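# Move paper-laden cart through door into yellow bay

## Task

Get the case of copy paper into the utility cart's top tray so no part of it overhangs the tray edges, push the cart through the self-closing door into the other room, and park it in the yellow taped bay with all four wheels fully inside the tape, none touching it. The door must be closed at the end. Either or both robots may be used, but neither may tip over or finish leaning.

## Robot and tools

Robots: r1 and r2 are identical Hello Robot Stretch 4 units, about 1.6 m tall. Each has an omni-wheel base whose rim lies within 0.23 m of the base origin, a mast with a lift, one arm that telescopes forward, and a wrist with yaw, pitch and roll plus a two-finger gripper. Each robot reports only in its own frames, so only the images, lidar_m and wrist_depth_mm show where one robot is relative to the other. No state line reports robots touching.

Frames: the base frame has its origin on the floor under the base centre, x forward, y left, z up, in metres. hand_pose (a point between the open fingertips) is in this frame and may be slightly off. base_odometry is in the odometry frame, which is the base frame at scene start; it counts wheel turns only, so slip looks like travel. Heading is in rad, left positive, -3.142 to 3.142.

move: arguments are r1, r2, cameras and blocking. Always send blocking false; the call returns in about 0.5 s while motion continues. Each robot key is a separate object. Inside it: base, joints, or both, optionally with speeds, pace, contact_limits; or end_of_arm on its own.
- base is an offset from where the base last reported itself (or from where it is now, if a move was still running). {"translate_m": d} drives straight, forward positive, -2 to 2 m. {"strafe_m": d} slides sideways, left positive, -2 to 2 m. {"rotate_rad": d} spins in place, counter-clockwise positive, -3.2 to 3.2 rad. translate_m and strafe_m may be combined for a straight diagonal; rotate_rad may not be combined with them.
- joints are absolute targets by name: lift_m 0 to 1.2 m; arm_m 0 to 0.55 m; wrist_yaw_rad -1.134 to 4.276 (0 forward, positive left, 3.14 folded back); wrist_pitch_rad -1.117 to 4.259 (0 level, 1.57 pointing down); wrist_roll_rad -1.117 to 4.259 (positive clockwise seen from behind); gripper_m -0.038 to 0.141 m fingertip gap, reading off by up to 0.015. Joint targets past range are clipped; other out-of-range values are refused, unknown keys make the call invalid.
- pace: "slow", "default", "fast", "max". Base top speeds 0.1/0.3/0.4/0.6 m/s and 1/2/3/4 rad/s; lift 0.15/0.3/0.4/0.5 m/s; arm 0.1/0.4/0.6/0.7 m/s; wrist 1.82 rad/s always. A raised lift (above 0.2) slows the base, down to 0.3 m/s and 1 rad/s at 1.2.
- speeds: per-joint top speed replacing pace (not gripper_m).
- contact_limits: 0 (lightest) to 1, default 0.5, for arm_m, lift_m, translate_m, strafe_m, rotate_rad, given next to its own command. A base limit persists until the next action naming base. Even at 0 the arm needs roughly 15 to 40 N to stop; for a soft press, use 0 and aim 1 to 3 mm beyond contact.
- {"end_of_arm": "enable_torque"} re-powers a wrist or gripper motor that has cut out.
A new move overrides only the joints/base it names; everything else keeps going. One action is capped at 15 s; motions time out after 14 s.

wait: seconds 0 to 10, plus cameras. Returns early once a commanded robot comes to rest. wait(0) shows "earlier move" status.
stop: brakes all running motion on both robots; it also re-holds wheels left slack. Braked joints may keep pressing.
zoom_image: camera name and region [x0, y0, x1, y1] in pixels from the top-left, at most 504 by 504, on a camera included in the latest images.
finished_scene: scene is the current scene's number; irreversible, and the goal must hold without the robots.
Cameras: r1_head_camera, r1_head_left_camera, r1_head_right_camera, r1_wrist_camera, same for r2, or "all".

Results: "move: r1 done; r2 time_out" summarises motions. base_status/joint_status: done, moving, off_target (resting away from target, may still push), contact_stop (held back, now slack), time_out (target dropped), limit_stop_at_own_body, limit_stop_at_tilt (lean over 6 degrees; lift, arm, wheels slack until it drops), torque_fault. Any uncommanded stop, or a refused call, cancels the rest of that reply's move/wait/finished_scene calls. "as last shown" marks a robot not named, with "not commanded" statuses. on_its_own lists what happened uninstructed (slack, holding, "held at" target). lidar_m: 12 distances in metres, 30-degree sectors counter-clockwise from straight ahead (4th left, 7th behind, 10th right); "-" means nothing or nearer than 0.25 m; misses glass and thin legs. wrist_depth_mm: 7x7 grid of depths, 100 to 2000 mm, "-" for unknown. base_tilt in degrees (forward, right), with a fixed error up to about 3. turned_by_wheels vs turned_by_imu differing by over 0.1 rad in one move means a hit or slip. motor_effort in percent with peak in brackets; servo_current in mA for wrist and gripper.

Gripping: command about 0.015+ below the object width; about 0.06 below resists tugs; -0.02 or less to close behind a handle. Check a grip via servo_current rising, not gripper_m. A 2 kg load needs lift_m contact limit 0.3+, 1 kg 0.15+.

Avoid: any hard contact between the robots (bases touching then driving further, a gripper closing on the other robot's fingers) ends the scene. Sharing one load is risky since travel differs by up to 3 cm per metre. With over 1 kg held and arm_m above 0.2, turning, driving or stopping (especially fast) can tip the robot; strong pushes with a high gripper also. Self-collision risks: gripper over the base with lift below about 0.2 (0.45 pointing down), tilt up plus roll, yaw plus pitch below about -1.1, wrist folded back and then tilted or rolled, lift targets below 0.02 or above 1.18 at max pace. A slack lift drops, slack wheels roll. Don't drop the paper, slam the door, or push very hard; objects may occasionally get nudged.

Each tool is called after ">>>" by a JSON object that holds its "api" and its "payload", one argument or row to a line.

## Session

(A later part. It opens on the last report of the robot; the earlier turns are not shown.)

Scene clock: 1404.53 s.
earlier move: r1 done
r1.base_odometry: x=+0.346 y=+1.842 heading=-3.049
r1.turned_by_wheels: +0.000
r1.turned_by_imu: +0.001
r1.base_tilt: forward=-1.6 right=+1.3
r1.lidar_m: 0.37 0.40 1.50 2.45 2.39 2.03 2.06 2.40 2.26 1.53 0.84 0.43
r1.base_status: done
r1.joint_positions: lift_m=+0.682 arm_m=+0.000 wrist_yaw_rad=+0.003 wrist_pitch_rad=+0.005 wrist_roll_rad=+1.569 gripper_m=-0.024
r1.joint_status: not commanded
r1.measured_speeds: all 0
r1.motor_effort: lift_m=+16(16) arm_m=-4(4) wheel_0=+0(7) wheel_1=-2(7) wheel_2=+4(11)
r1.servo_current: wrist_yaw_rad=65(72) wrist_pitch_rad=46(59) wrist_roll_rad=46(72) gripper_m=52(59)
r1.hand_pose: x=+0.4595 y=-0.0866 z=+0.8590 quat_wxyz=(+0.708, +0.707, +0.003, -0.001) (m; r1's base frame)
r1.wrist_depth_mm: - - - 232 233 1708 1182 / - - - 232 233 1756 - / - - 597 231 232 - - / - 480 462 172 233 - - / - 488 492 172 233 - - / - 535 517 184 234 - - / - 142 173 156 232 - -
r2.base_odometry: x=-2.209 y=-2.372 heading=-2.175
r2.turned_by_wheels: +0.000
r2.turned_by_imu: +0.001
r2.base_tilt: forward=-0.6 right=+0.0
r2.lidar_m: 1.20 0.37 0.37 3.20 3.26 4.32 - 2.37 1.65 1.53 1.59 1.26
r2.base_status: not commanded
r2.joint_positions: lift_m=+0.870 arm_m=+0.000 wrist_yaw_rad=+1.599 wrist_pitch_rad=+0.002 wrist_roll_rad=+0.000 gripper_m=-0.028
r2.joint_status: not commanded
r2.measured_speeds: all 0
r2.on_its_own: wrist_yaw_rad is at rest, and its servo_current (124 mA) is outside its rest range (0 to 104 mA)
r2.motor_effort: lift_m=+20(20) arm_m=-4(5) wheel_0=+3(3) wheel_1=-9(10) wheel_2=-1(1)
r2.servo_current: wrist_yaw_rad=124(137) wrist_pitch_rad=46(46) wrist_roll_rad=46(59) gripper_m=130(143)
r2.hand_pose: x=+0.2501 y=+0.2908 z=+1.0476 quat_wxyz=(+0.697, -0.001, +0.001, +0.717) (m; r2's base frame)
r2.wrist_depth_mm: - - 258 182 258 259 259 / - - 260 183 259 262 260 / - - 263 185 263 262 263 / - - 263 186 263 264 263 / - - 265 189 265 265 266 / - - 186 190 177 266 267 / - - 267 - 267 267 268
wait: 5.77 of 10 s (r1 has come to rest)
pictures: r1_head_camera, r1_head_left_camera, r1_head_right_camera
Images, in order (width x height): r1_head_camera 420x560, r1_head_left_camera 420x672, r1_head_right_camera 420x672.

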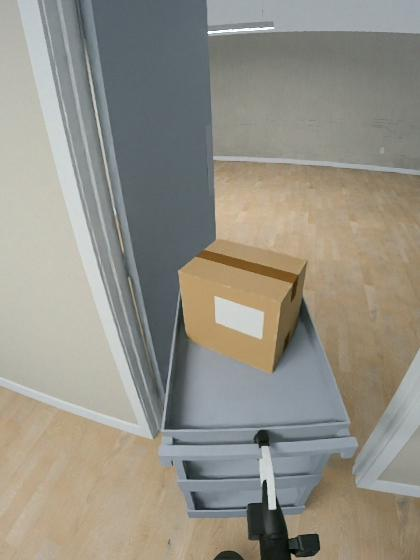

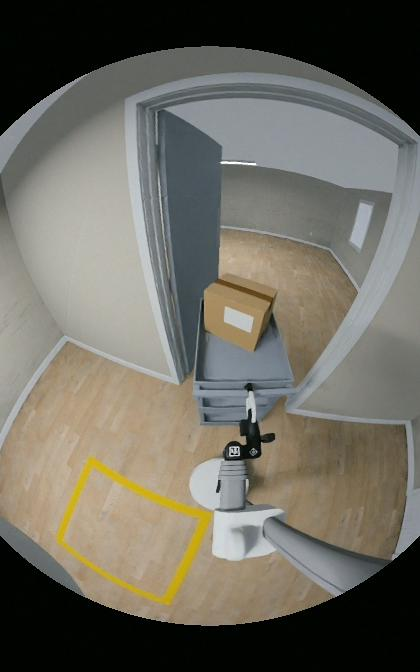

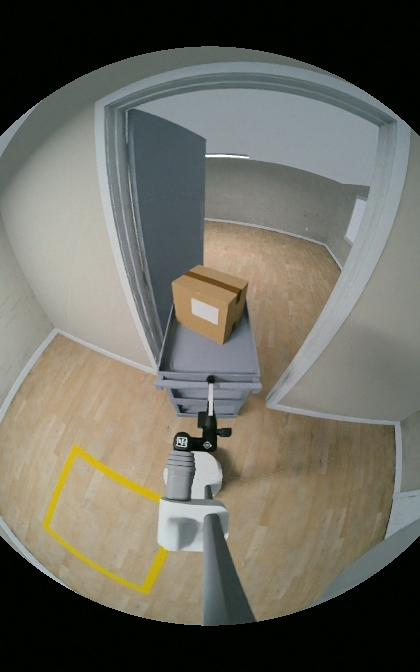

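>>> {"api": "move", "payload": {
  "blocking": false,
  "r1": {"base":{"translate_m":-0.45,"strafe_m":0.15},"pace":"slow"},
  "cameras": []
}}

>>> {"api": "wait", "payload": {
  "seconds": 10,
  "cameras": ["r1_head_camera","r1_head_left_camera","r1_head_right_camera"]
}}

Scene clock: 1430.30 s.
move: r1 moving
r1.base_odometry: x=+0.359 y=+1.840 heading=-3.049
r1.turned_by_wheels: +0.000
r1.turned_by_imu: +0.000
r1.base_tilt: forward=-1.6 right=+1.3
r1.lidar_m: 0.39 0.39 1.54 2.45 2.34 2.03 2.05 2.38 2.28 1.53 0.86 0.44
r1.base_status: translate_m moving; strafe_m moving
r1.joint_positions: lift_m=+0.682 arm_m=+0.000 wrist_yaw_rad=+0.003 wrist_pitch_rad=+0.005 wrist_roll_rad=+1.569 gripper_m=-0.024
r1.joint_status: not commanded
r1.measured_speeds: translate_m=-0.050 strafe_m=+0.017 rotate_rad=-0.001 lift_m=+0.000 arm_m=+0.000 wrist_yaw_rad=+0.000 wrist_pitch_rad=+0.000 wrist_roll_rad=+0.000
r1.motor_effort: lift_m=+16(16) arm_m=-4(4) wheel_0=-6(7) wheel_1=-2(3) wheel_2=+10(10)
r1.servo_current: wrist_yaw_rad=46(59) wrist_pitch_rad=46(52) wrist_roll_rad=52(59) gripper_m=52(52)
r1.hand_pose: x=+0.4595 y=-0.0866 z=+0.8590 quat_wxyz=(+0.708, +0.707, +0.003, -0.001) (m; r1's base frame)
r1.wrist_depth_mm: - - - 233 234 1708 1182 / - - - 234 234 1661 - / - - 597 233 234 - - / - 477 462 172 232 - - / - 488 488 172 232 - - / - 535 517 185 232 - - / - 141 172 156 232 - -
r2.base_odometry: x=-2.209 y=-2.372 heading=-2.175
r2.turned_by_wheels: +0.000
r2.turned_by_imu: +0.000
r2.base_tilt: forward=-0.6 right=+0.1
r2.lidar_m: 1.21 0.35 0.34 3.18 3.26 4.27 - 2.35 1.64 1.54 1.60 1.27
r2.base_status: not commanded
r2.joint_positions: lift_m=+0.870 arm_m=+0.000 wrist_yaw_rad=+1.599 wrist_pitch_rad=+0.002 wrist_roll_rad=+0.000 gripper_m=-0.028
r2.joint_status: not commanded
r2.measured_speeds: all 0
r2.motor_effort: lift_m=+20(20) arm_m=-4(4) wheel_0=+3(3) wheel_1=-9(9) wheel_2=-1(1)
r2.servo_current: wrist_yaw_rad=111(124) wrist_pitch_rad=39(46) wrist_roll_rad=46(52) gripper_m=130(143)
r2.hand_pose: x=+0.2501 y=+0.2908 z=+1.0476 quat_wxyz=(+0.697, -0.001, +0.001, +0.717) (m; r2's base frame)
r2.wrist_depth_mm: - - 259 182 259 260 259 / - - 260 183 260 260 260 / - - 263 185 263 262 262 / - - 265 187 263 263 264 / - - 265 189 265 265 265 / - - 187 189 177 266 267 / - - 266 - 268 266 268
pictures: none
No camera images: "cameras" was empty.

Scene clock: 1435.77 s.
earlier move: r1 done
r1.base_odometry: x=+0.808 y=+1.735 heading=-3.049
r1.turned_by_wheels: -0.001
r1.turned_by_imu: -0.002
r1.base_tilt: forward=-1.6 right=+1.3
r1.lidar_m: 0.40 0.45 2.41 2.41 1.83 1.57 1.58 1.84 2.28 2.29 1.42 0.42
r1.base_status: done
r1.joint_positions: lift_m=+0.682 arm_m=+0.000 wrist_yaw_rad=-0.001 wrist_pitch_rad=+0.005 wrist_roll_rad=+1.569 gripper_m=-0.024
r1.joint_status: not commanded
r1.measured_speeds: all 0
r1.motor_effort: lift_m=+16(16) arm_m=-4(4) wheel_0=-6(11) wheel_1=-3(7) wheel_2=+0(10)
r1.servo_current: wrist_yaw_rad=39(65) wrist_pitch_rad=46(59) wrist_roll_rad=46(72) gripper_m=46(59)
r1.hand_pose: x=+0.4592 y=-0.0878 z=+0.8590 quat_wxyz=(+0.708, +0.707, +0.001, -0.002) (m; r1's base frame)
r1.wrist_depth_mm: - - - 215 216 1661 - / - - - 218 220 788 - / - 559 500 221 223 - - / - 466 462 166 228 - - / - 512 517 168 230 - - / - 580 187 184 232 - - / - 142 158 124 237 - -
r2.base_odometry: x=-2.209 y=-2.372 heading=-2.175
r2.turned_by_wheels: +0.000
r2.turned_by_imu: +0.001
r2.base_tilt: forward=-0.6 right=+0.0
r2.lidar_m: 1.21 0.33 0.35 3.19 3.29 4.31 - 2.31 1.65 1.51 1.62 1.29
r2.base_status: not commanded
r2.joint_positions: lift_m=+0.870 arm_m=+0.000 wrist_yaw_rad=+1.599 wrist_pitch_rad=+0.002 wrist_roll_rad=+0.000 gripper_m=-0.028
r2.joint_status: not commanded
r2.measured_speeds: all 0
r2.on_its_own: wrist_yaw_rad is at rest, and its servo_current (124 mA) is outside its rest range (0 to 104 mA)
r2.motor_effort: lift_m=+20(20) arm_m=-4(5) wheel_0=+3(3) wheel_1=-9(10) wheel_2=-1(1)
r2.servo_current: wrist_yaw_rad=124(137) wrist_pitch_rad=46(46) wrist_roll_rad=52(65) gripper_m=130(143)
r2.hand_pose: x=+0.2501 y=+0.2908 z=+1.0476 quat_wxyz=(+0.697, -0.001, +0.001, +0.717) (m; r2's base frame)
r2.wrist_depth_mm: - - 258 182 259 258 259 / - - 260 183 259 262 260 / - - 263 185 262 263 262 / - - 263 187 264 263 264 / - - 265 189 265 266 265 / - - 187 189 177 267 267 / - - 267 - 266 267 268
wait: 5.47 of 10 s (r1 has come to rest)
pictures: r1_head_camera, r1_head_left_camera, r1_head_right_camera
Images, in order (width x height): r1_head_camera 420x560, r1_head_left_camera 420x672, r1_head_right_camera 420x672.

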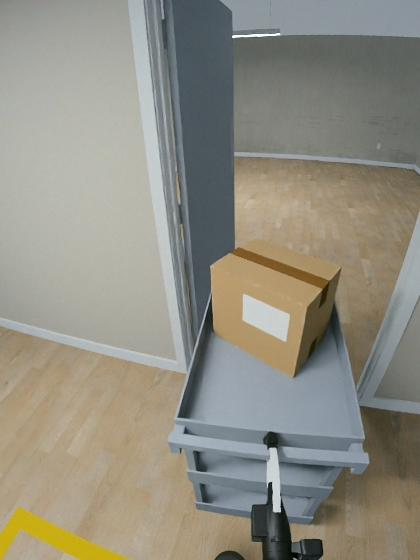

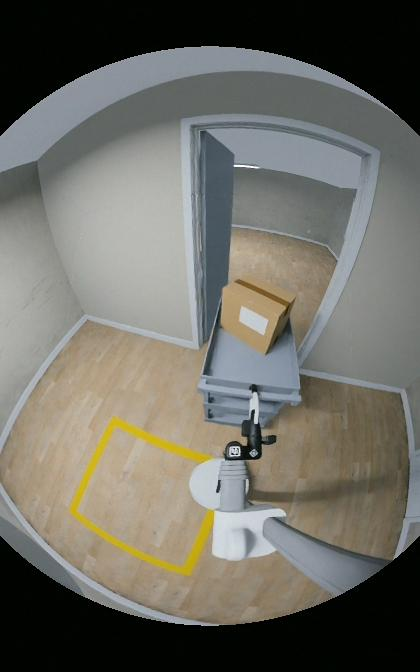

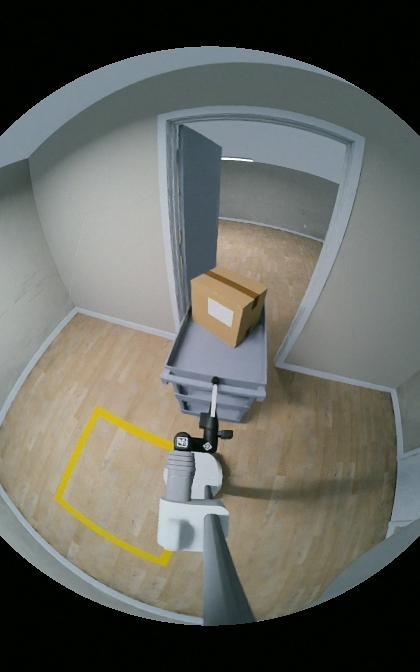

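>>> {"api": "move", "payload": {
  "blocking": false,
  "r1": {"base":{"translate_m":-0.36,"strafe_m":0.45},"pace":"slow"},
  "cameras": []
}}

>>> {"api": "wait", "payload": {
  "seconds": 10,
  "cameras": ["r1_head_camera","r1_head_left_camera","r1_head_right_camera"]
}}

Scene clock: 1442.60 s.
move: r1 moving
r1.base_odometry: x=+0.817 y=+1.726 heading=-3.050
r1.turned_by_wheels: -0.001
r1.turned_by_imu: -0.001
r1.base_tilt: forward=-1.6 right=+1.2
r1.lidar_m: 0.40 0.45 2.40 2.40 1.81 1.57 1.56 1.85 2.30 2.32 1.42 0.43
r1.base_status: translate_m moving; strafe_m moving
r1.joint_positions: lift_m=+0.682 arm_m=+0.000 wrist_yaw_rad=-0.002 wrist_pitch_rad=+0.005 wrist_roll_rad=+1.569 gripper_m=-0.024
r1.joint_status: not commanded
r1.measured_speeds: translate_m=-0.032 strafe_m=+0.039 rotate_rad=-0.003 lift_m=+0.000 arm_m=+0.000 wrist_yaw_rad=-0.001 wrist_pitch_rad=+0.000 wrist_roll_rad=+0.000
r1.motor_effort: lift_m=+16(16) arm_m=-4(4) wheel_0=-11(14) wheel_1=+3(4) wheel_2=+2(4)
r1.servo_current: wrist_yaw_rad=39(52) wrist_pitch_rad=46(52) wrist_roll_rad=52(65) gripper_m=52(52)
r1.hand_pose: x=+0.4592 y=-0.0879 z=+0.8590 quat_wxyz=(+0.708, +0.707, +0.001, -0.002) (m; r1's base frame)
r1.wrist_depth_mm: - - - 213 215 1618 - / - - - 217 220 - - / - 544 492 220 223 - - / - 469 462 165 226 - - / - 517 517 168 229 - - / - - 188 184 232 - - / - 135 158 124 237 - -
r2.base_odometry: x=-2.209 y=-2.372 heading=-2.175
r2.turned_by_wheels: +0.000
r2.turned_by_imu: +0.000
r2.base_tilt: forward=-0.6 right=+0.1
r2.lidar_m: 1.18 0.34 0.36 3.19 3.30 4.29 - 2.35 1.65 1.55 1.62 1.28
r2.base_status: not commanded
r2.joint_positions: lift_m=+0.870 arm_m=+0.000 wrist_yaw_rad=+1.599 wrist_pitch_rad=+0.002 wrist_roll_rad=+0.000 gripper_m=-0.028
r2.joint_status: not commanded
r2.measured_speeds: all 0
r2.motor_effort: lift_m=+20(20) arm_m=-4(4) wheel_0=+3(3) wheel_1=-9(9) wheel_2=-1(1)
r2.servo_current: wrist_yaw_rad=130(130) wrist_pitch_rad=39(46) wrist_roll_rad=46(59) gripper_m=137(137)
r2.hand_pose: x=+0.2501 y=+0.2908 z=+1.0476 quat_wxyz=(+0.697, -0.001, +0.001, +0.717) (m; r2's base frame)
r2.wrist_depth_mm: - - 259 182 259 259 260 / - - 259 183 262 262 262 / - - 263 185 263 263 263 / - - 263 187 264 264 264 / - - 265 189 266 264 265 / - - 186 189 177 266 266 / - - 267 - 267 267 267
pictures: none
No camera images: "cameras" was empty.

Scene clock: 1449.13 s.
earlier move: r1 done
r1.base_odometry: x=+1.208 y=+1.320 heading=-3.050
r1.turned_by_wheels: +0.000
r1.turned_by_imu: +0.000
r1.base_tilt: forward=-1.6 right=+1.3
r1.lidar_m: 0.45 1.90 2.06 2.07 1.30 1.11 1.10 1.30 2.27 2.61 1.97 0.32
r1.base_status: done
r1.joint_positions: lift_m=+0.682 arm_m=+0.000 wrist_yaw_rad=-0.002 wrist_pitch_rad=+0.005 wrist_roll_rad=+1.569 gripper_m=-0.024
r1.joint_status: not commanded
r1.measured_speeds: all 0
r1.motor_effort: lift_m=+16(16) arm_m=-4(4) wheel_0=-6(14) wheel_1=+2(5) wheel_2=+1(5)
r1.servo_current: wrist_yaw_rad=46(72) wrist_pitch_rad=46(59) wrist_roll_rad=46(65) gripper_m=59(59)
r1.hand_pose: x=+0.4591 y=-0.0881 z=+0.8590 quat_wxyz=(+0.708, +0.707, +0.001, -0.003) (m; r1's base frame)
r1.wrist_depth_mm: - 362 368 - 124 128 - / - 449 452 - 142 143 - / - - 621 - 161 161 - / - - - - 184 559 - / - - - 113 216 1499 - / - - 179 - 180 1537 1281 / - 135 158 128 169 377 389
r2.base_odometry: x=-2.209 y=-2.372 heading=-2.175
r2.turned_by_wheels: +0.000
r2.turned_by_imu: +0.001
r2.base_tilt: forward=-0.6 right=+0.0
r2.lidar_m: 1.18 0.35 0.34 3.19 3.30 4.28 - 2.34 1.64 1.54 1.59 1.29
r2.base_status: not commanded
r2.joint_positions: lift_m=+0.870 arm_m=+0.000 wrist_yaw_rad=+1.599 wrist_pitch_rad=+0.002 wrist_roll_rad=+0.000 gripper_m=-0.028
r2.joint_status: not commanded
r2.measured_speeds: all 0
r2.on_its_own: wrist_yaw_rad is at rest, and its servo_current (111 mA) is outside its rest range (0 to 104 mA)
r2.motor_effort: lift_m=+20(20) arm_m=-4(5) wheel_0=+3(3) wheel_1=-9(10) wheel_2=-1(1)
r2.servo_current: wrist_yaw_rad=111(137) wrist_pitch_rad=39(46) wrist_roll_rad=52(65) gripper_m=137(150)
r2.hand_pose: x=+0.2501 y=+0.2908 z=+1.0476 quat_wxyz=(+0.697, -0.001, +0.001, +0.717) (m; r2's base frame)
r2.wrist_depth_mm: - - 259 181 259 259 260 / - - 260 183 260 262 262 / - - 262 185 263 262 262 / - - 264 186 264 263 264 / - - 266 189 265 265 265 / - - 186 190 177 265 267 / - - 267 - 267 267 267
wait: 6.53 of 10 s (r1 has come to rest)
pictures: r1_head_camera, r1_head_left_camera, r1_head_right_camera
Images, in order (width x height): r1_head_camera 420x560, r1_head_left_camera 420x672, r1_head_right_camera 420x672.

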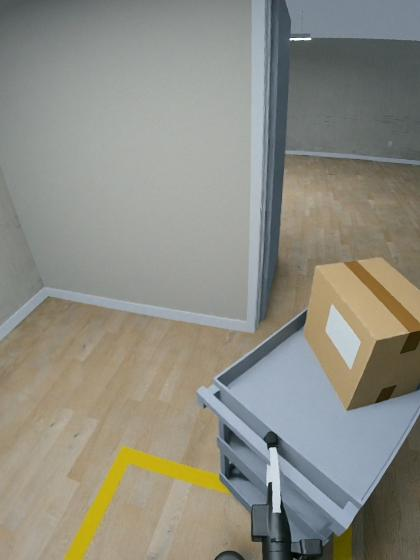

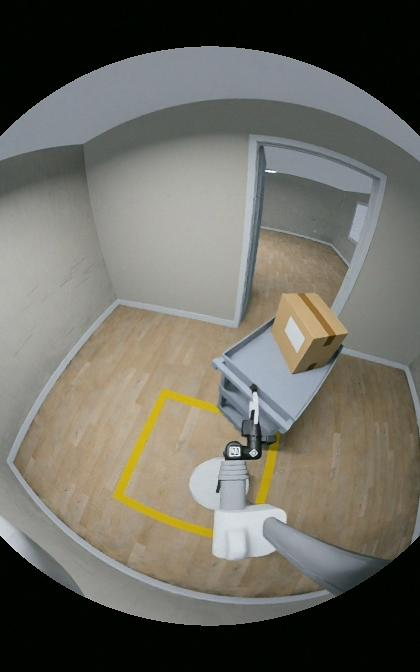

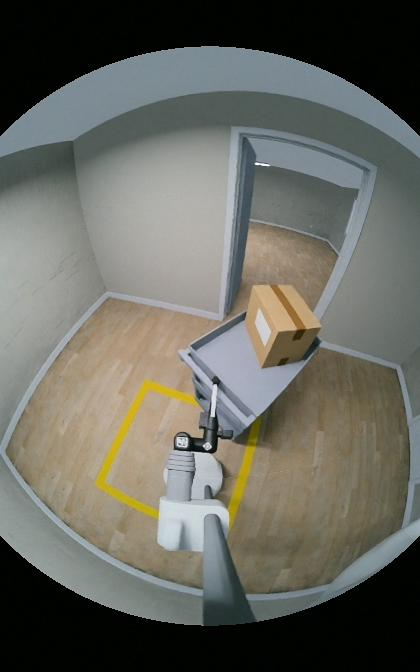

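>>> {"api": "move", "payload": {
  "blocking": false,
  "r1": {"base":{"translate_m":-0.33,"strafe_m":0.38},"pace":"slow"},
  "cameras": []
}}

>>> {"api": "wait", "payload": {
  "seconds": 10,
  "cameras": ["r1_head_camera","r1_head_left_camera","r1_head_right_camera"]
}}

Scene clock: 1458.87 s.
move: r1 moving
r1.base_odometry: x=+1.217 y=+1.311 heading=-3.050
r1.turned_by_wheels: +0.000
r1.turned_by_imu: -0.001
r1.base_tilt: forward=-1.6 right=+1.3
r1.lidar_m: 0.45 1.94 2.07 2.06 1.31 1.08 1.10 1.30 2.27 2.62 0.61 0.34
r1.base_status: translate_m moving; strafe_m moving
r1.joint_positions: lift_m=+0.682 arm_m=+0.000 wrist_yaw_rad=-0.002 wrist_pitch_rad=+0.005 wrist_roll_rad=+1.569 gripper_m=-0.024
r1.joint_status: not commanded
r1.measured_speeds: translate_m=-0.032 strafe_m=+0.037 rotate_rad=-0.001 lift_m=+0.000 arm_m=+0.000 wrist_yaw_rad=+0.000 wrist_pitch_rad=+0.000 wrist_roll_rad=+0.000
r1.motor_effort: lift_m=+16(16) arm_m=-4(4) wheel_0=-10(10) wheel_1=+4(5) wheel_2=+3(5)
r1.servo_current: wrist_yaw_rad=46(65) wrist_pitch_rad=52(52) wrist_roll_rad=33(52) gripper_m=46(52)
r1.hand_pose: x=+0.4591 y=-0.0881 z=+0.8590 quat_wxyz=(+0.708, +0.707, +0.001, -0.003) (m; r1's base frame)
r1.wrist_depth_mm: - 364 353 - - 127 - / - 452 452 - 141 142 - / - - - - 160 161 - / - - - - 184 554 - / - - - 111 216 1499 - / - - 178 - 180 1576 1281 / - 135 159 127 178 375 389
r2.base_odometry: x=-2.209 y=-2.372 heading=-2.175
r2.turned_by_wheels: +0.000
r2.turned_by_imu: +0.000
r2.base_tilt: forward=-0.7 right=+0.0
r2.lidar_m: 1.21 0.36 0.32 3.19 3.27 4.28 - 2.34 1.65 1.55 1.57 1.30
r2.base_status: not commanded
r2.joint_positions: lift_m=+0.870 arm_m=+0.000 wrist_yaw_rad=+1.599 wrist_pitch_rad=+0.002 wrist_roll_rad=+0.000 gripper_m=-0.028
r2.joint_status: not commanded
r2.measured_speeds: all 0
r2.motor_effort: lift_m=+20(20) arm_m=-4(5) wheel_0=+3(3) wheel_1=-9(10) wheel_2=-1(1)
r2.servo_current: wrist_yaw_rad=130(130) wrist_pitch_rad=39(52) wrist_roll_rad=52(59) gripper_m=143(143)
r2.hand_pose: x=+0.2501 y=+0.2908 z=+1.0476 quat_wxyz=(+0.697, -0.001, +0.001, +0.717) (m; r2's base frame)
r2.wrist_depth_mm: - - 258 182 259 259 259 / - - 260 183 259 260 262 / - - 262 186 263 263 263 / - - 264 186 263 264 264 / - - 265 189 266 265 265 / - - 186 190 177 267 267 / - - 268 - 267 268 267
pictures: none
No camera images: "cameras" was empty.

Scene clock: 1464.67 s.
earlier move: r1 done
r1.base_odometry: x=+1.571 y=+0.972 heading=-3.051
r1.turned_by_wheels: -0.001
r1.turned_by_imu: -0.004
r1.base_tilt: forward=-1.6 right=+1.3
r1.lidar_m: 0.47 2.12 1.81 1.44 0.81 0.67 0.69 0.82 1.44 2.91 0.36 0.31
r1.base_status: done
r1.joint_positions: lift_m=+0.682 arm_m=+0.000 wrist_yaw_rad=-0.013 wrist_pitch_rad=+0.005 wrist_roll_rad=+1.569 gripper_m=-0.024
r1.joint_status: not commanded
r1.measured_speeds: all 0
r1.motor_effort: lift_m=+16(16) arm_m=+4(4) wheel_0=-11(16) wheel_1=-2(5) wheel_2=-7(7)
r1.servo_current: wrist_yaw_rad=98(98) wrist_pitch_rad=46(59) wrist_roll_rad=52(72) gripper_m=46(59)
r1.hand_pose: x=+0.4581 y=-0.0912 z=+0.8590 quat_wxyz=(+0.708, +0.707, -0.003, -0.006) (m; r1's base frame)
r1.wrist_depth_mm: - - - - - - - / - - - - - - - / 1808 - - - - - - / - - - - - - - / - - - - - - 1281 / - - - - - 1464 407 / - 145 - 103 154 1430 1229
r2.base_odometry: x=-2.209 y=-2.372 heading=-2.175
r2.turned_by_wheels: +0.000
r2.turned_by_imu: +0.001
r2.base_tilt: forward=-0.6 right=+0.1
r2.lidar_m: 1.20 0.35 0.35 3.20 3.29 4.31 - 2.34 1.64 1.54 1.58 1.29
r2.base_status: not commanded
r2.joint_positions: lift_m=+0.870 arm_m=+0.000 wrist_yaw_rad=+1.599 wrist_pitch_rad=+0.002 wrist_roll_rad=+0.000 gripper_m=-0.028
r2.joint_status: not commanded
r2.measured_speeds: all 0
r2.on_its_own: wrist_yaw_rad is at rest, and its servo_current (130 mA) is outside its rest range (0 to 104 mA)
r2.motor_effort: lift_m=+20(20) arm_m=-4(5) wheel_0=+3(3) wheel_1=-9(10) wheel_2=-1(1)
r2.servo_current: wrist_yaw_rad=130(137) wrist_pitch_rad=33(52) wrist_roll_rad=46(59) gripper_m=137(143)
r2.hand_pose: x=+0.2501 y=+0.2908 z=+1.0476 quat_wxyz=(+0.697, -0.001, +0.001, +0.717) (m; r2's base frame)
r2.wrist_depth_mm: - - 259 181 259 259 258 / - - 260 183 262 260 260 / - - 263 185 263 263 264 / - - 264 187 265 263 263 / - - 264 189 265 266 265 / - - 186 190 177 266 267 / - - 267 - 268 270 266
wait: 5.80 of 10 s (r1 has come to rest)
pictures: r1_head_camera, r1_head_left_camera, r1_head_right_camera
Images, in order (width x height): r1_head_camera 420x560, r1_head_left_camera 420x672, r1_head_right_camera 420x672.

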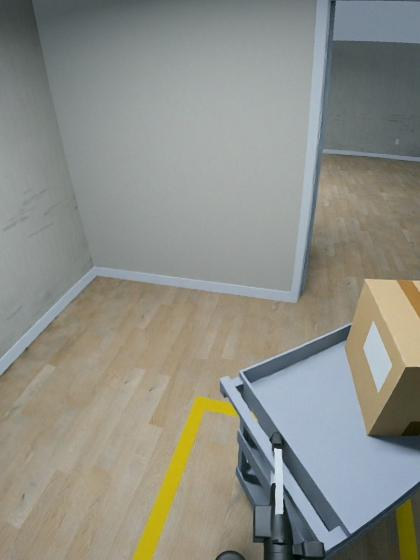

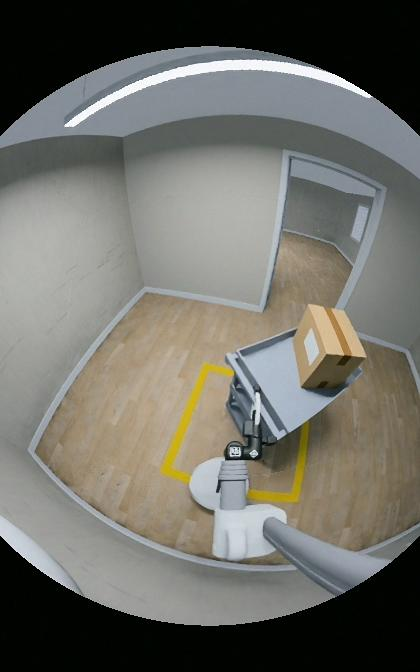

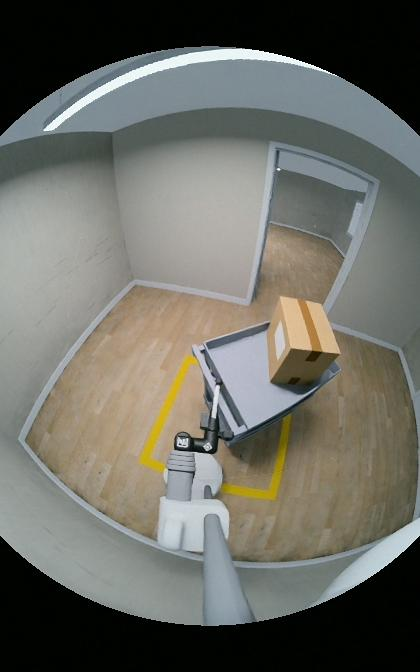

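>>> {"api": "move", "payload": {
  "blocking": false,
  "r1": {"base":{"rotate_rad":-0.55},"pace":"slow"},
  "cameras": []
}}

>>> {"api": "wait", "payload": {
  "seconds": 4,
  "cameras": ["r1_head_camera","r1_head_left_camera","r1_head_right_camera"]
}}

Scene clock: 1469.47 s.
move: r1 moving
r1.base_odometry: x=+1.571 y=+0.972 heading=+3.109
r1.turned_by_wheels: -0.123
r1.turned_by_imu: -0.123
r1.base_tilt: forward=-1.6 right=+1.2
r1.lidar_m: 0.44 2.26 1.79 1.79 0.89 0.70 0.70 0.77 1.18 2.92 0.51 0.34
r1.base_status: rotate_rad moving
r1.joint_positions: lift_m=+0.682 arm_m=+0.000 wrist_yaw_rad=+0.001 wrist_pitch_rad=+0.005 wrist_roll_rad=+1.569 gripper_m=-0.024
r1.joint_status: not commanded
r1.measured_speeds: translate_m=+0.001 strafe_m=+0.001 rotate_rad=-0.472 lift_m=+0.000 arm_m=+0.000 wrist_yaw_rad=+0.066 wrist_pitch_rad=+0.000 wrist_roll_rad=+0.000
r1.motor_effort: lift_m=+16(16) arm_m=+4(4) wheel_0=+11(11) wheel_1=+6(6) wheel_2=+7(7)
r1.servo_current: wrist_yaw_rad=52(85) wrist_pitch_rad=46(52) wrist_roll_rad=52(52) gripper_m=52(52)
r1.hand_pose: x=+0.4594 y=-0.0871 z=+0.8590 quat_wxyz=(+0.708, +0.707, +0.002, -0.001) (m; r1's base frame)
r1.wrist_depth_mm: - - - - - - - / 1708 - - - - - - / 1808 - - - - - - / - - - - - - - / - - - - - - 1281 / - - - - - 1430 404 / - 145 167 103 154 1464 1255
r2.base_odometry: x=-2.209 y=-2.372 heading=-2.175
r2.turned_by_wheels: +0.000
r2.turned_by_imu: +0.000
r2.base_tilt: forward=-0.7 right=+0.0
r2.lidar_m: 1.21 0.36 0.36 3.21 3.29 4.31 - 2.33 1.65 1.56 1.61 1.30
r2.base_status: not commanded
r2.joint_positions: lift_m=+0.870 arm_m=+0.000 wrist_yaw_rad=+1.599 wrist_pitch_rad=+0.002 wrist_roll_rad=+0.000 gripper_m=-0.028
r2.joint_status: not commanded
r2.measured_speeds: all 0
r2.motor_effort: lift_m=+20(20) arm_m=-4(4) wheel_0=+3(3) wheel_1=-9(10) wheel_2=-1(1)
r2.servo_current: wrist_yaw_rad=124(130) wrist_pitch_rad=46(52) wrist_roll_rad=52(59) gripper_m=130(143)
r2.hand_pose: x=+0.2501 y=+0.2908 z=+1.0476 quat_wxyz=(+0.697, -0.001, +0.001, +0.717) (m; r2's base frame)
r2.wrist_depth_mm: - - 258 182 258 259 258 / - - 260 184 262 260 260 / - - 262 186 262 263 263 / - - 263 186 263 265 264 / - - 265 189 266 265 265 / - - 186 190 177 266 265 / - - 267 - 267 268 267
pictures: none
No camera images: "cameras" was empty.

Scene clock: 1470.73 s.
earlier move: r1 done
r1.base_odometry: x=+1.571 y=+0.972 heading=+2.683
r1.turned_by_wheels: -0.426
r1.turned_by_imu: -0.427
r1.base_tilt: forward=-1.6 right=+1.3
r1.lidar_m: 0.42 0.47 2.10 1.77 1.50 0.82 0.69 0.70 0.85 1.40 2.91 0.40
r1.base_status: done
r1.joint_positions: lift_m=+0.682 arm_m=+0.000 wrist_yaw_rad=+0.000 wrist_pitch_rad=+0.005 wrist_roll_rad=+1.569 gripper_m=-0.024
r1.joint_status: not commanded
r1.measured_speeds: all 0
r1.motor_effort: lift_m=+16(16) arm_m=-4(4) wheel_0=+6(20) wheel_1=+4(9) wheel_2=+3(12)
r1.servo_current: wrist_yaw_rad=72(85) wrist_pitch_rad=46(52) wrist_roll_rad=52(65) gripper_m=46(52)
r1.hand_pose: x=+0.4593 y=-0.0874 z=+0.8590 quat_wxyz=(+0.708, +0.707, +0.002, -0.002) (m; r1's base frame)
r1.wrist_depth_mm: - - - 187 190 - - / - 492 477 195 198 - - / - 433 433 147 207 - - / 1983 530 504 154 216 - - / 1921 - 591 160 226 - - / 1808 - - 184 233 1756 - / - 142 164 156 247 1499 1336
r2.base_odometry: x=-2.209 y=-2.372 heading=-2.175
r2.turned_by_wheels: +0.000
r2.turned_by_imu: +0.000
r2.base_tilt: forward=-0.6 right=+0.1
r2.lidar_m: 1.20 0.34 0.33 3.18 3.28 4.31 - 2.35 1.64 1.54 1.59 1.29
r2.base_status: not commanded
r2.joint_positions: lift_m=+0.870 arm_m=+0.000 wrist_yaw_rad=+1.599 wrist_pitch_rad=+0.002 wrist_roll_rad=+0.000 gripper_m=-0.028
r2.joint_status: not commanded
r2.measured_speeds: all 0
r2.on_its_own: wrist_yaw_rad is at rest, and its servo_current (117 mA) is outside its rest range (0 to 104 mA)
r2.motor_effort: lift_m=+20(20) arm_m=-4(5) wheel_0=+3(3) wheel_1=-9(10) wheel_2=-1(1)
r2.servo_current: wrist_yaw_rad=117(137) wrist_pitch_rad=46(52) wrist_roll_rad=46(59) gripper_m=137(143)
r2.hand_pose: x=+0.2501 y=+0.2908 z=+1.0476 quat_wxyz=(+0.697, -0.001, +0.001, +0.717) (m; r2's base frame)
r2.wrist_depth_mm: - - 259 182 258 259 259 / - - 262 183 260 259 262 / - - 262 185 262 262 263 / - - 264 186 264 265 263 / - - 265 189 265 265 266 / - - 187 190 178 266 267 / - - 267 - 267 267 267
wait: 1.27 of 4 s (r1 has come to rest)
pictures: r1_head_camera, r1_head_left_camera, r1_head_right_camera
Images, in order (width x height): r1_head_camera 420x560, r1_head_left_camera 420x672, r1_head_right_camera 420x672.

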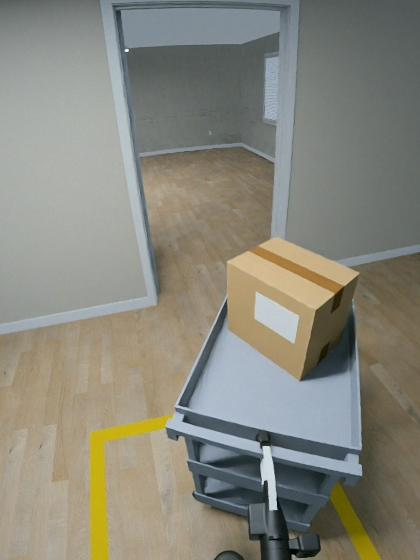

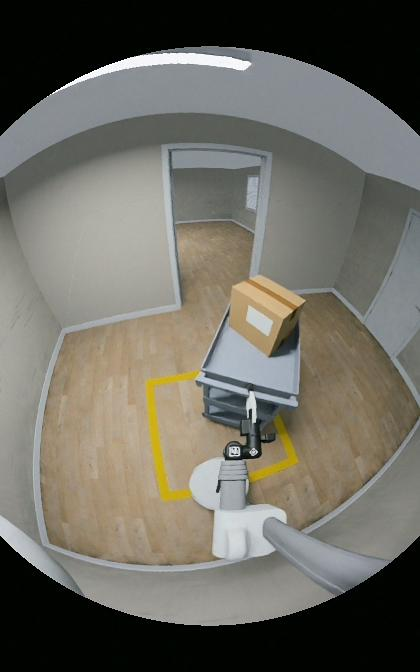

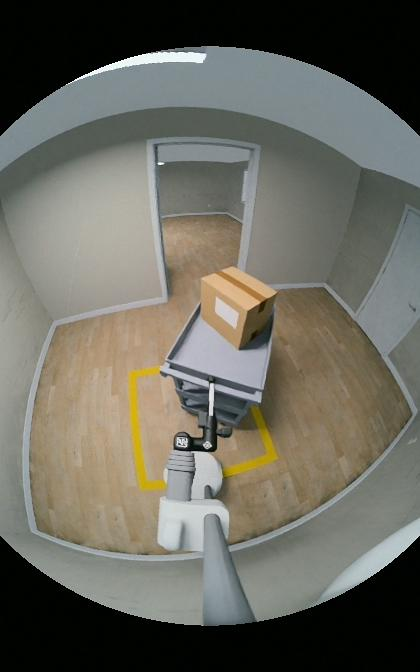

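>>> {"api": "move", "payload": {
  "blocking": false,
  "r1": {"base":{"strafe_m":-0.35},"pace":"slow"},
  "cameras": []
}}

>>> {"api": "wait", "payload": {
  "seconds": 6,
  "cameras": ["r1_head_camera","r1_head_left_camera"]
}}

Scene clock: 1481.93 s.
move: r1 moving
r1.base_odometry: x=+1.578 y=+0.985 heading=+2.684
r1.turned_by_wheels: +0.000
r1.turned_by_imu: +0.000
r1.base_tilt: forward=-1.6 right=+1.3
r1.lidar_m: 0.40 0.46 2.14 1.80 1.48 0.84 0.69 0.69 0.82 1.37 2.90 0.41
r1.base_status: strafe_m moving
r1.joint_positions: lift_m=+0.682 arm_m=+0.000 wrist_yaw_rad=+0.001 wrist_pitch_rad=+0.005 wrist_roll_rad=+1.569 gripper_m=-0.024
r1.joint_status: not commanded
r1.measured_speeds: translate_m=+0.000 strafe_m=-0.056 rotate_rad=+0.001 lift_m=+0.000 arm_m=+0.000 wrist_yaw_rad=+0.000 wrist_pitch_rad=+0.000 wrist_roll_rad=+0.000
r1.motor_effort: lift_m=+16(16) arm_m=-3(4) wheel_0=+10(11) wheel_1=-5(7) wheel_2=+1(3)
r1.servo_current: wrist_yaw_rad=52(72) wrist_pitch_rad=52(59) wrist_roll_rad=52(59) gripper_m=46(52)
r1.hand_pose: x=+0.4593 y=-0.0873 z=+0.8590 quat_wxyz=(+0.708, +0.707, +0.002, -0.002) (m; r1's base frame)
r1.wrist_depth_mm: - - - 187 191 - - / - 525 480 195 199 - - / - 436 436 148 207 - - / - 504 492 154 217 - - / 1863 - 591 161 225 - - / 1808 - - 185 233 1808 - / - - 164 156 246 1499 -
r2.base_odometry: x=-2.209 y=-2.372 heading=-2.175
r2.turned_by_wheels: +0.000
r2.turned_by_imu: +0.000
r2.base_tilt: forward=-0.7 right=+0.0
r2.lidar_m: 1.18 0.35 0.36 3.17 3.29 4.28 - 2.31 1.65 1.52 1.58 1.28
r2.base_status: not commanded
r2.joint_positions: lift_m=+0.870 arm_m=+0.000 wrist_yaw_rad=+1.599 wrist_pitch_rad=+0.002 wrist_roll_rad=+0.000 gripper_m=-0.028
r2.joint_status: not commanded
r2.measured_speeds: all 0
r2.motor_effort: lift_m=+20(20) arm_m=-4(4) wheel_0=+3(3) wheel_1=-9(9) wheel_2=-1(1)
r2.servo_current: wrist_yaw_rad=124(130) wrist_pitch_rad=39(46) wrist_roll_rad=52(52) gripper_m=137(143)
r2.hand_pose: x=+0.2501 y=+0.2908 z=+1.0476 quat_wxyz=(+0.697, -0.001, +0.001, +0.717) (m; r2's base frame)
r2.wrist_depth_mm: - - 259 182 257 259 262 / - - 260 183 260 260 262 / - - 262 186 262 263 262 / - - 264 187 264 264 264 / - - 265 189 264 266 266 / - - 186 190 177 266 267 / - - 267 - 267 267 270
pictures: none
No camera images: "cameras" was empty.

Scene clock: 1486.07 s.
earlier move: r1 done
r1.base_odometry: x=+1.726 y=+1.285 heading=+2.683
r1.turned_by_wheels: +0.000
r1.turned_by_imu: -0.002
r1.base_tilt: forward=-1.6 right=+1.2
r1.lidar_m: 0.38 0.38 2.51 2.11 1.28 0.74 0.60 0.59 0.71 1.18 2.58 0.42
r1.base_status: done
r1.joint_positions: lift_m=+0.682 arm_m=+0.000 wrist_yaw_rad=+0.001 wrist_pitch_rad=+0.005 wrist_roll_rad=+1.569 gripper_m=-0.024
r1.joint_status: not commanded
r1.measured_speeds: all 0
r1.motor_effort: lift_m=+16(16) arm_m=+4(4) wheel_0=+6(12) wheel_1=-2(7) wheel_2=+0(3)
r1.servo_current: wrist_yaw_rad=65(72) wrist_pitch_rad=52(59) wrist_roll_rad=46(78) gripper_m=46(52)
r1.hand_pose: x=+0.4593 y=-0.0873 z=+0.8590 quat_wxyz=(+0.708, +0.707, +0.002, -0.002) (m; r1's base frame)
r1.wrist_depth_mm: - - - 242 243 1576 1182 / - - - 239 241 1756 - / - - - 237 237 - - / - 539 480 236 236 - - / - 484 480 174 235 - - / 1863 - 504 185 233 - - / 1863 - 180 156 229 - -
r2.base_odometry: x=-2.209 y=-2.372 heading=-2.175
r2.turned_by_wheels: +0.000
r2.turned_by_imu: +0.001
r2.base_tilt: forward=-0.6 right=+0.0
r2.lidar_m: 1.22 0.33 0.35 3.18 3.29 4.30 - 2.34 1.64 1.55 1.58 1.28
r2.base_status: not commanded
r2.joint_positions: lift_m=+0.870 arm_m=+0.000 wrist_yaw_rad=+1.599 wrist_pitch_rad=+0.002 wrist_roll_rad=+0.000 gripper_m=-0.028
r2.joint_status: not commanded
r2.measured_speeds: all 0
r2.on_its_own: wrist_yaw_rad is at rest, and its servo_current (124 mA) is outside its rest range (0 to 104 mA)
r2.motor_effort: lift_m=+20(20) arm_m=-4(4) wheel_0=+3(3) wheel_1=-9(10) wheel_2=-1(1)
r2.servo_current: wrist_yaw_rad=124(137) wrist_pitch_rad=39(46) wrist_roll_rad=52(59) gripper_m=137(143)
r2.hand_pose: x=+0.2501 y=+0.2908 z=+1.0476 quat_wxyz=(+0.697, -0.001, +0.001, +0.717) (m; r2's base frame)
r2.wrist_depth_mm: - - 259 181 258 259 258 / - - 260 183 262 260 260 / - - 263 185 263 263 263 / - - 265 186 265 263 264 / - - 266 189 264 264 265 / - - 186 189 177 266 267 / - - 266 - 266 268 267
wait: 4.13 of 6 s (r1 has come to rest)
pictures: r1_head_camera, r1_head_left_camera
Images, in order (width x height): r1_head_camera 420x560, r1_head_left_camera 420x672.

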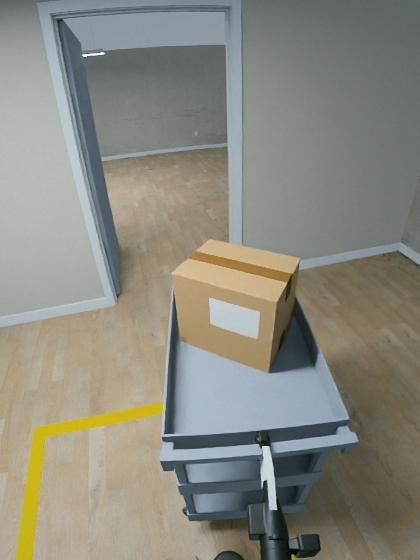

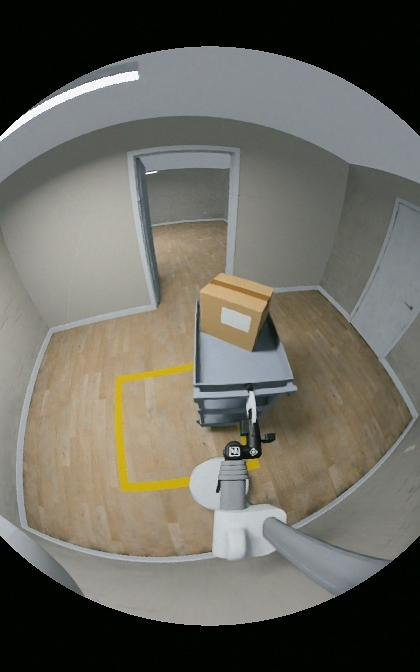

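>>> {"api": "move", "payload": {
  "blocking": false,
  "r1": {"base":{"strafe_m":-0.25},"pace":"slow"},
  "cameras": []
}}

>>> {"api": "wait", "payload": {
  "seconds": 6,
  "cameras": ["r1_head_camera","r1_head_left_camera"]
}}

>>> {"api": "move", "payload": {
  "blocking": false,
  "r1": {"base":{"strafe_m":0.3},"pace":"slow"},
  "cameras": []
}}

>>> {"api": "wait", "payload": {
  "seconds": 6,
  "cameras": ["r1_head_camera","r1_head_left_camera"]
}}

Scene clock: 1492.53 s.
move: r1 moving
r1.base_odometry: x=+1.732 y=+1.298 heading=+2.684
r1.turned_by_wheels: +0.000
r1.turned_by_imu: +0.000
r1.base_tilt: forward=-1.6 right=+1.2
r1.lidar_m: 0.37 0.40 2.50 2.13 1.31 0.73 0.59 0.58 0.69 1.18 2.56 0.44
r1.base_status: strafe_m moving
r1.joint_positions: lift_m=+0.682 arm_m=+0.000 wrist_yaw_rad=+0.001 wrist_pitch_rad=+0.005 wrist_roll_rad=+1.569 gripper_m=-0.024
r1.joint_status: not commanded
r1.measured_speeds: translate_m=+0.000 strafe_m=-0.055 rotate_rad=-0.001 lift_m=+0.000 arm_m=+0.000 wrist_yaw_rad=+0.000 wrist_pitch_rad=+0.000 wrist_roll_rad=+0.000
r1.motor_effort: lift_m=+16(16) arm_m=+4(4) wheel_0=+8(10) wheel_1=-5(7) wheel_2=+1(1)
r1.servo_current: wrist_yaw_rad=39(72) wrist_pitch_rad=46(59) wrist_roll_rad=39(52) gripper_m=52(52)
r1.hand_pose: x=+0.4593 y=-0.0872 z=+0.8590 quat_wxyz=(+0.708, +0.707, +0.002, -0.001) (m; r1's base frame)
r1.wrist_depth_mm: - - - 244 245 1537 1205 / - - - 240 242 1756 - / - - - 238 240 820 - / - 554 492 236 236 - - / - 480 477 174 235 - - / 1921 - 496 184 232 - - / 1863 - 180 157 229 - -
r2.base_odometry: x=-2.209 y=-2.372 heading=-2.175
r2.turned_by_wheels: +0.000
r2.turned_by_imu: +0.000
r2.base_tilt: forward=-0.7 right=+0.0
r2.lidar_m: 1.21 0.35 0.34 3.19 3.29 4.29 - 2.36 1.63 1.54 1.59 1.29
r2.base_status: not commanded
r2.joint_positions: lift_m=+0.870 arm_m=+0.000 wrist_yaw_rad=+1.599 wrist_pitch_rad=+0.002 wrist_roll_rad=+0.000 gripper_m=-0.028
r2.joint_status: not commanded
r2.measured_speeds: all 0
r2.motor_effort: lift_m=+20(20) arm_m=-4(4) wheel_0=+3(3) wheel_1=-9(10) wheel_2=-1(1)
r2.servo_current: wrist_yaw_rad=117(130) wrist_pitch_rad=39(46) wrist_roll_rad=39(52) gripper_m=137(137)
r2.hand_pose: x=+0.2501 y=+0.2908 z=+1.0476 quat_wxyz=(+0.697, -0.001, +0.001, +0.717) (m; r2's base frame)
r2.wrist_depth_mm: - - 260 182 259 258 259 / - - 260 183 260 259 262 / - - 263 186 262 263 263 / - - 264 187 264 265 264 / - - 266 188 264 265 265 / - - 186 189 177 266 267 / - - 266 - 268 266 268
pictures: none
No camera images: "cameras" was empty.

Scene clock: 1495.67 s.
earlier move: r1 done
r1.base_odometry: x=+1.836 y=+1.509 heading=+2.684
r1.turned_by_wheels: +0.000
r1.turned_by_imu: +0.000
r1.base_tilt: forward=-1.6 right=+1.3
r1.lidar_m: 0.34 0.34 2.57 2.37 1.16 0.62 0.52 0.53 0.62 1.04 2.33 0.46
r1.base_status: done
r1.joint_positions: lift_m=+0.682 arm_m=+0.000 wrist_yaw_rad=+0.002 wrist_pitch_rad=+0.005 wrist_roll_rad=+1.569 gripper_m=-0.024
r1.joint_status: not commanded
r1.measured_speeds: all 0
r1.motor_effort: lift_m=+16(16) arm_m=-3(4) wheel_0=+3(12) wheel_1=-1(7) wheel_2=+2(4)
r1.servo_current: wrist_yaw_rad=52(72) wrist_pitch_rad=46(59) wrist_roll_rad=65(65) gripper_m=46(59)
r1.hand_pose: x=+0.4594 y=-0.0870 z=+0.8590 quat_wxyz=(+0.708, +0.707, +0.002, -0.001) (m; r1's base frame)
r1.wrist_depth_mm: - - - - 301 306 306 / - - - - 285 1618 1182 / - - - - 266 1756 - / - - - 251 253 1921 - / - - 504 185 241 - - / 1921 466 462 184 231 - - / 1921 477 180 156 216 - -
r2.base_odometry: x=-2.209 y=-2.372 heading=-2.175
r2.turned_by_wheels: +0.000
r2.turned_by_imu: +0.000
r2.base_tilt: forward=-0.6 right=+0.0
r2.lidar_m: 1.21 0.35 0.33 3.21 3.29 4.32 - 2.32 1.65 1.52 1.59 1.29
r2.base_status: not commanded
r2.joint_positions: lift_m=+0.870 arm_m=+0.000 wrist_yaw_rad=+1.599 wrist_pitch_rad=+0.002 wrist_roll_rad=+0.000 gripper_m=-0.028
r2.joint_status: not commanded
r2.measured_speeds: all 0
r2.on_its_own: wrist_yaw_rad is at rest, and its servo_current (130 mA) is outside its rest range (0 to 104 mA)
r2.motor_effort: lift_m=+20(20) arm_m=-4(4) wheel_0=+3(3) wheel_1=-9(10) wheel_2=-1(1)
r2.servo_current: wrist_yaw_rad=130(130) wrist_pitch_rad=46(52) wrist_roll_rad=52(65) gripper_m=137(143)
r2.hand_pose: x=+0.2501 y=+0.2908 z=+1.0476 quat_wxyz=(+0.697, -0.001, +0.001, +0.717) (m; r2's base frame)
r2.wrist_depth_mm: - - 260 182 259 259 260 / - - 260 183 262 260 260 / - - 263 185 262 263 264 / - - 264 186 265 263 265 / - - 264 189 265 265 265 / - - 186 189 177 266 267 / - - 267 - 268 267 268
wait: 3.13 of 6 s (r1 has come to rest)
pictures: r1_head_camera, r1_head_left_camera
Images, in order (width x height): r1_head_camera 420x560, r1_head_left_camera 420x672.

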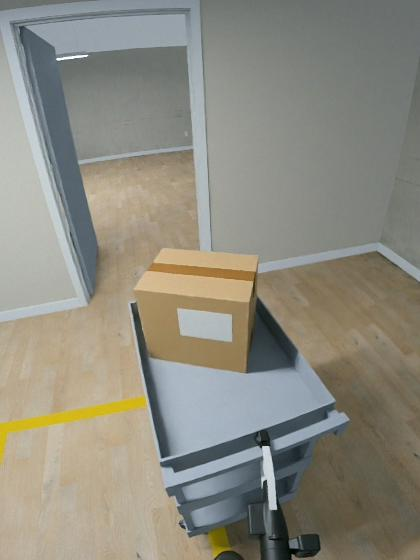

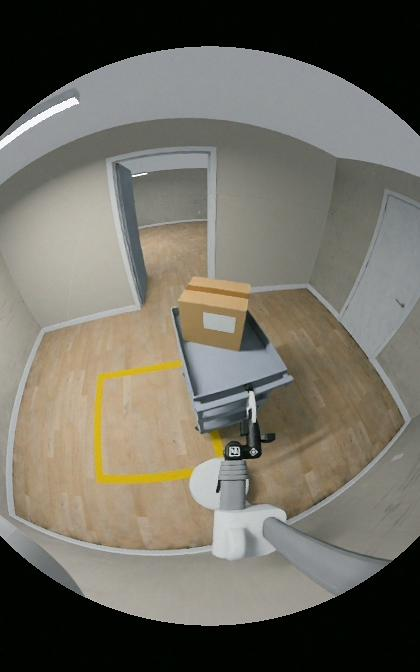

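Scene clock: 1496.17 s.
move: r1 moving
r1.base_odometry: x=+1.830 y=+1.497 heading=+2.684
r1.turned_by_wheels: +0.000
r1.turned_by_imu: +0.000
r1.base_tilt: forward=-1.5 right=+1.2
r1.lidar_m: 0.35 0.32 2.57 2.34 1.17 0.62 0.52 0.53 0.62 1.06 2.36 0.46
r1.base_status: strafe_m moving
r1.joint_positions: lift_m=+0.682 arm_m=+0.000 wrist_yaw_rad=+0.002 wrist_pitch_rad=+0.005 wrist_roll_rad=+1.569 gripper_m=-0.024
r1.joint_status: not commanded
r1.measured_speeds: translate_m=+0.000 strafe_m=+0.055 rotate_rad=+0.000 lift_m=+0.000 arm_m=+0.000 wrist_yaw_rad=+0.000 wrist_pitch_rad=+0.000 wrist_roll_rad=+0.000
r1.motor_effort: lift_m=+16(16) arm_m=-4(4) wheel_0=-9(9) wheel_1=+7(7) wheel_2=+0(3)
r1.servo_current: wrist_yaw_rad=39(65) wrist_pitch_rad=46(52) wrist_roll_rad=46(59) gripper_m=46(52)
r1.hand_pose: x=+0.4594 y=-0.0870 z=+0.8590 quat_wxyz=(+0.708, +0.707, +0.002, -0.001) (m; r1's base frame)
r1.wrist_depth_mm: - - - - 303 304 307 / - - - - 285 1576 1229 / - - - - 266 1661 - / - - - 251 253 1808 - / - - 504 185 242 - - / 1921 469 210 185 230 - - / 1921 480 183 156 217 - -
r2.base_odometry: x=-2.209 y=-2.372 heading=-2.175
r2.turned_by_wheels: +0.000
r2.turned_by_imu: +0.000
r2.base_tilt: forward=-0.7 right=+0.0
r2.lidar_m: 1.20 0.34 0.34 3.20 3.31 4.27 - 2.37 1.67 1.54 1.60 1.29
r2.base_status: not commanded
r2.joint_positions: lift_m=+0.870 arm_m=+0.000 wrist_yaw_rad=+1.599 wrist_pitch_rad=+0.002 wrist_roll_rad=+0.000 gripper_m=-0.028
r2.joint_status: not commanded
r2.measured_speeds: all 0
r2.motor_effort: lift_m=+20(20) arm_m=-4(4) wheel_0=+3(3) wheel_1=-9(10) wheel_2=-1(1)
r2.servo_current: wrist_yaw_rad=117(124) wrist_pitch_rad=46(46) wrist_roll_rad=39(59) gripper_m=143(143)
r2.hand_pose: x=+0.2501 y=+0.2908 z=+1.0476 quat_wxyz=(+0.697, -0.001, +0.001, +0.717) (m; r2's base frame)
r2.wrist_depth_mm: - - 258 181 258 259 259 / - - 260 183 260 260 260 / - - 263 185 264 262 263 / - - 265 186 264 264 264 / - - 264 189 264 266 266 / - - 186 189 177 265 267 / - - 267 - 266 270 268
pictures: none
No camera images: "cameras" was empty.

Scene clock: 1499.83 s.
earlier move: r1 done
r1.base_odometry: x=+1.704 y=+1.241 heading=+2.683
r1.turned_by_wheels: +0.000
r1.turned_by_imu: +0.000
r1.base_tilt: forward=-1.6 right=+1.3
r1.lidar_m: 0.37 0.41 2.45 2.08 1.36 0.73 0.62 0.59 0.69 1.23 2.65 0.42
r1.base_status: done
r1.joint_positions: lift_m=+0.682 arm_m=+0.000 wrist_yaw_rad=-0.004 wrist_pitch_rad=+0.005 wrist_roll_rad=+1.569 gripper_m=-0.024
r1.joint_status: not commanded
r1.measured_speeds: all 0
r1.motor_effort: lift_m=+16(16) arm_m=-1(4) wheel_0=-6(12) wheel_1=+3(8) wheel_2=-2(4)
r1.servo_current: wrist_yaw_rad=65(72) wrist_pitch_rad=46(52) wrist_roll_rad=72(72) gripper_m=46(59)
r1.hand_pose: x=+0.4589 y=-0.0885 z=+0.8590 quat_wxyz=(+0.708, +0.707, +0.000, -0.003) (m; r1's base frame)
r1.wrist_depth_mm: - - - 235 235 1618 1182 / - - - 235 235 1708 - / - - 615 234 234 - - / - 484 462 173 235 - - / - 500 484 173 233 - - / 1983 - 188 185 232 - - / 1863 - 183 154 231 - -
r2.base_odometry: x=-2.209 y=-2.372 heading=-2.175
r2.turned_by_wheels: +0.000
r2.turned_by_imu: +0.001
r2.base_tilt: forward=-0.6 right=+0.0
r2.lidar_m: 1.21 0.36 0.36 3.21 3.29 4.32 - 2.37 1.65 1.53 1.58 1.30
r2.base_status: not commanded
r2.joint_positions: lift_m=+0.870 arm_m=+0.000 wrist_yaw_rad=+1.599 wrist_pitch_rad=+0.002 wrist_roll_rad=+0.000 gripper_m=-0.028
r2.joint_status: not commanded
r2.measured_speeds: all 0
r2.on_its_own: wrist_yaw_rad is at rest, and its servo_current (124 mA) is outside its rest range (0 to 104 mA)
r2.motor_effort: lift_m=+20(20) arm_m=-4(4) wheel_0=+3(3) wheel_1=-9(10) wheel_2=-1(1)
r2.servo_current: wrist_yaw_rad=124(137) wrist_pitch_rad=39(46) wrist_roll_rad=46(59) gripper_m=137(143)
r2.hand_pose: x=+0.2501 y=+0.2908 z=+1.0476 quat_wxyz=(+0.697, -0.001, +0.001, +0.717) (m; r2's base frame)
r2.wrist_depth_mm: - - 258 182 258 259 259 / - - 260 184 260 262 262 / - - 262 185 262 263 263 / - - 263 186 263 264 265 / - - 264 189 264 266 265 / - - 187 189 178 266 266 / - - 267 - 266 268 268
wait: 3.67 of 6 s (r1 has come to rest)
pictures: r1_head_camera, r1_head_left_camera
Images, in order (width x height): r1_head_camera 420x560, r1_head_left_camera 420x672.

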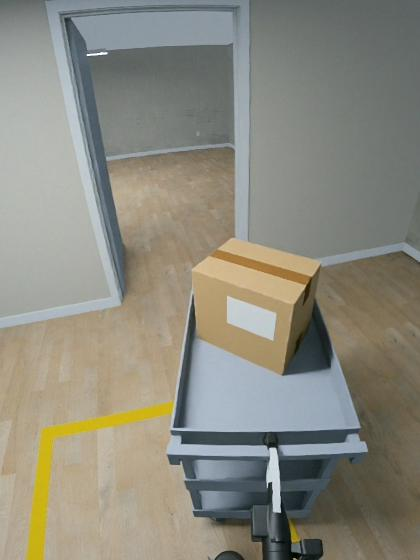

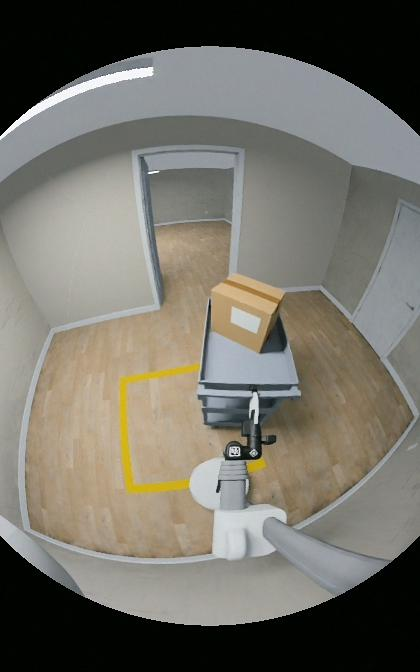

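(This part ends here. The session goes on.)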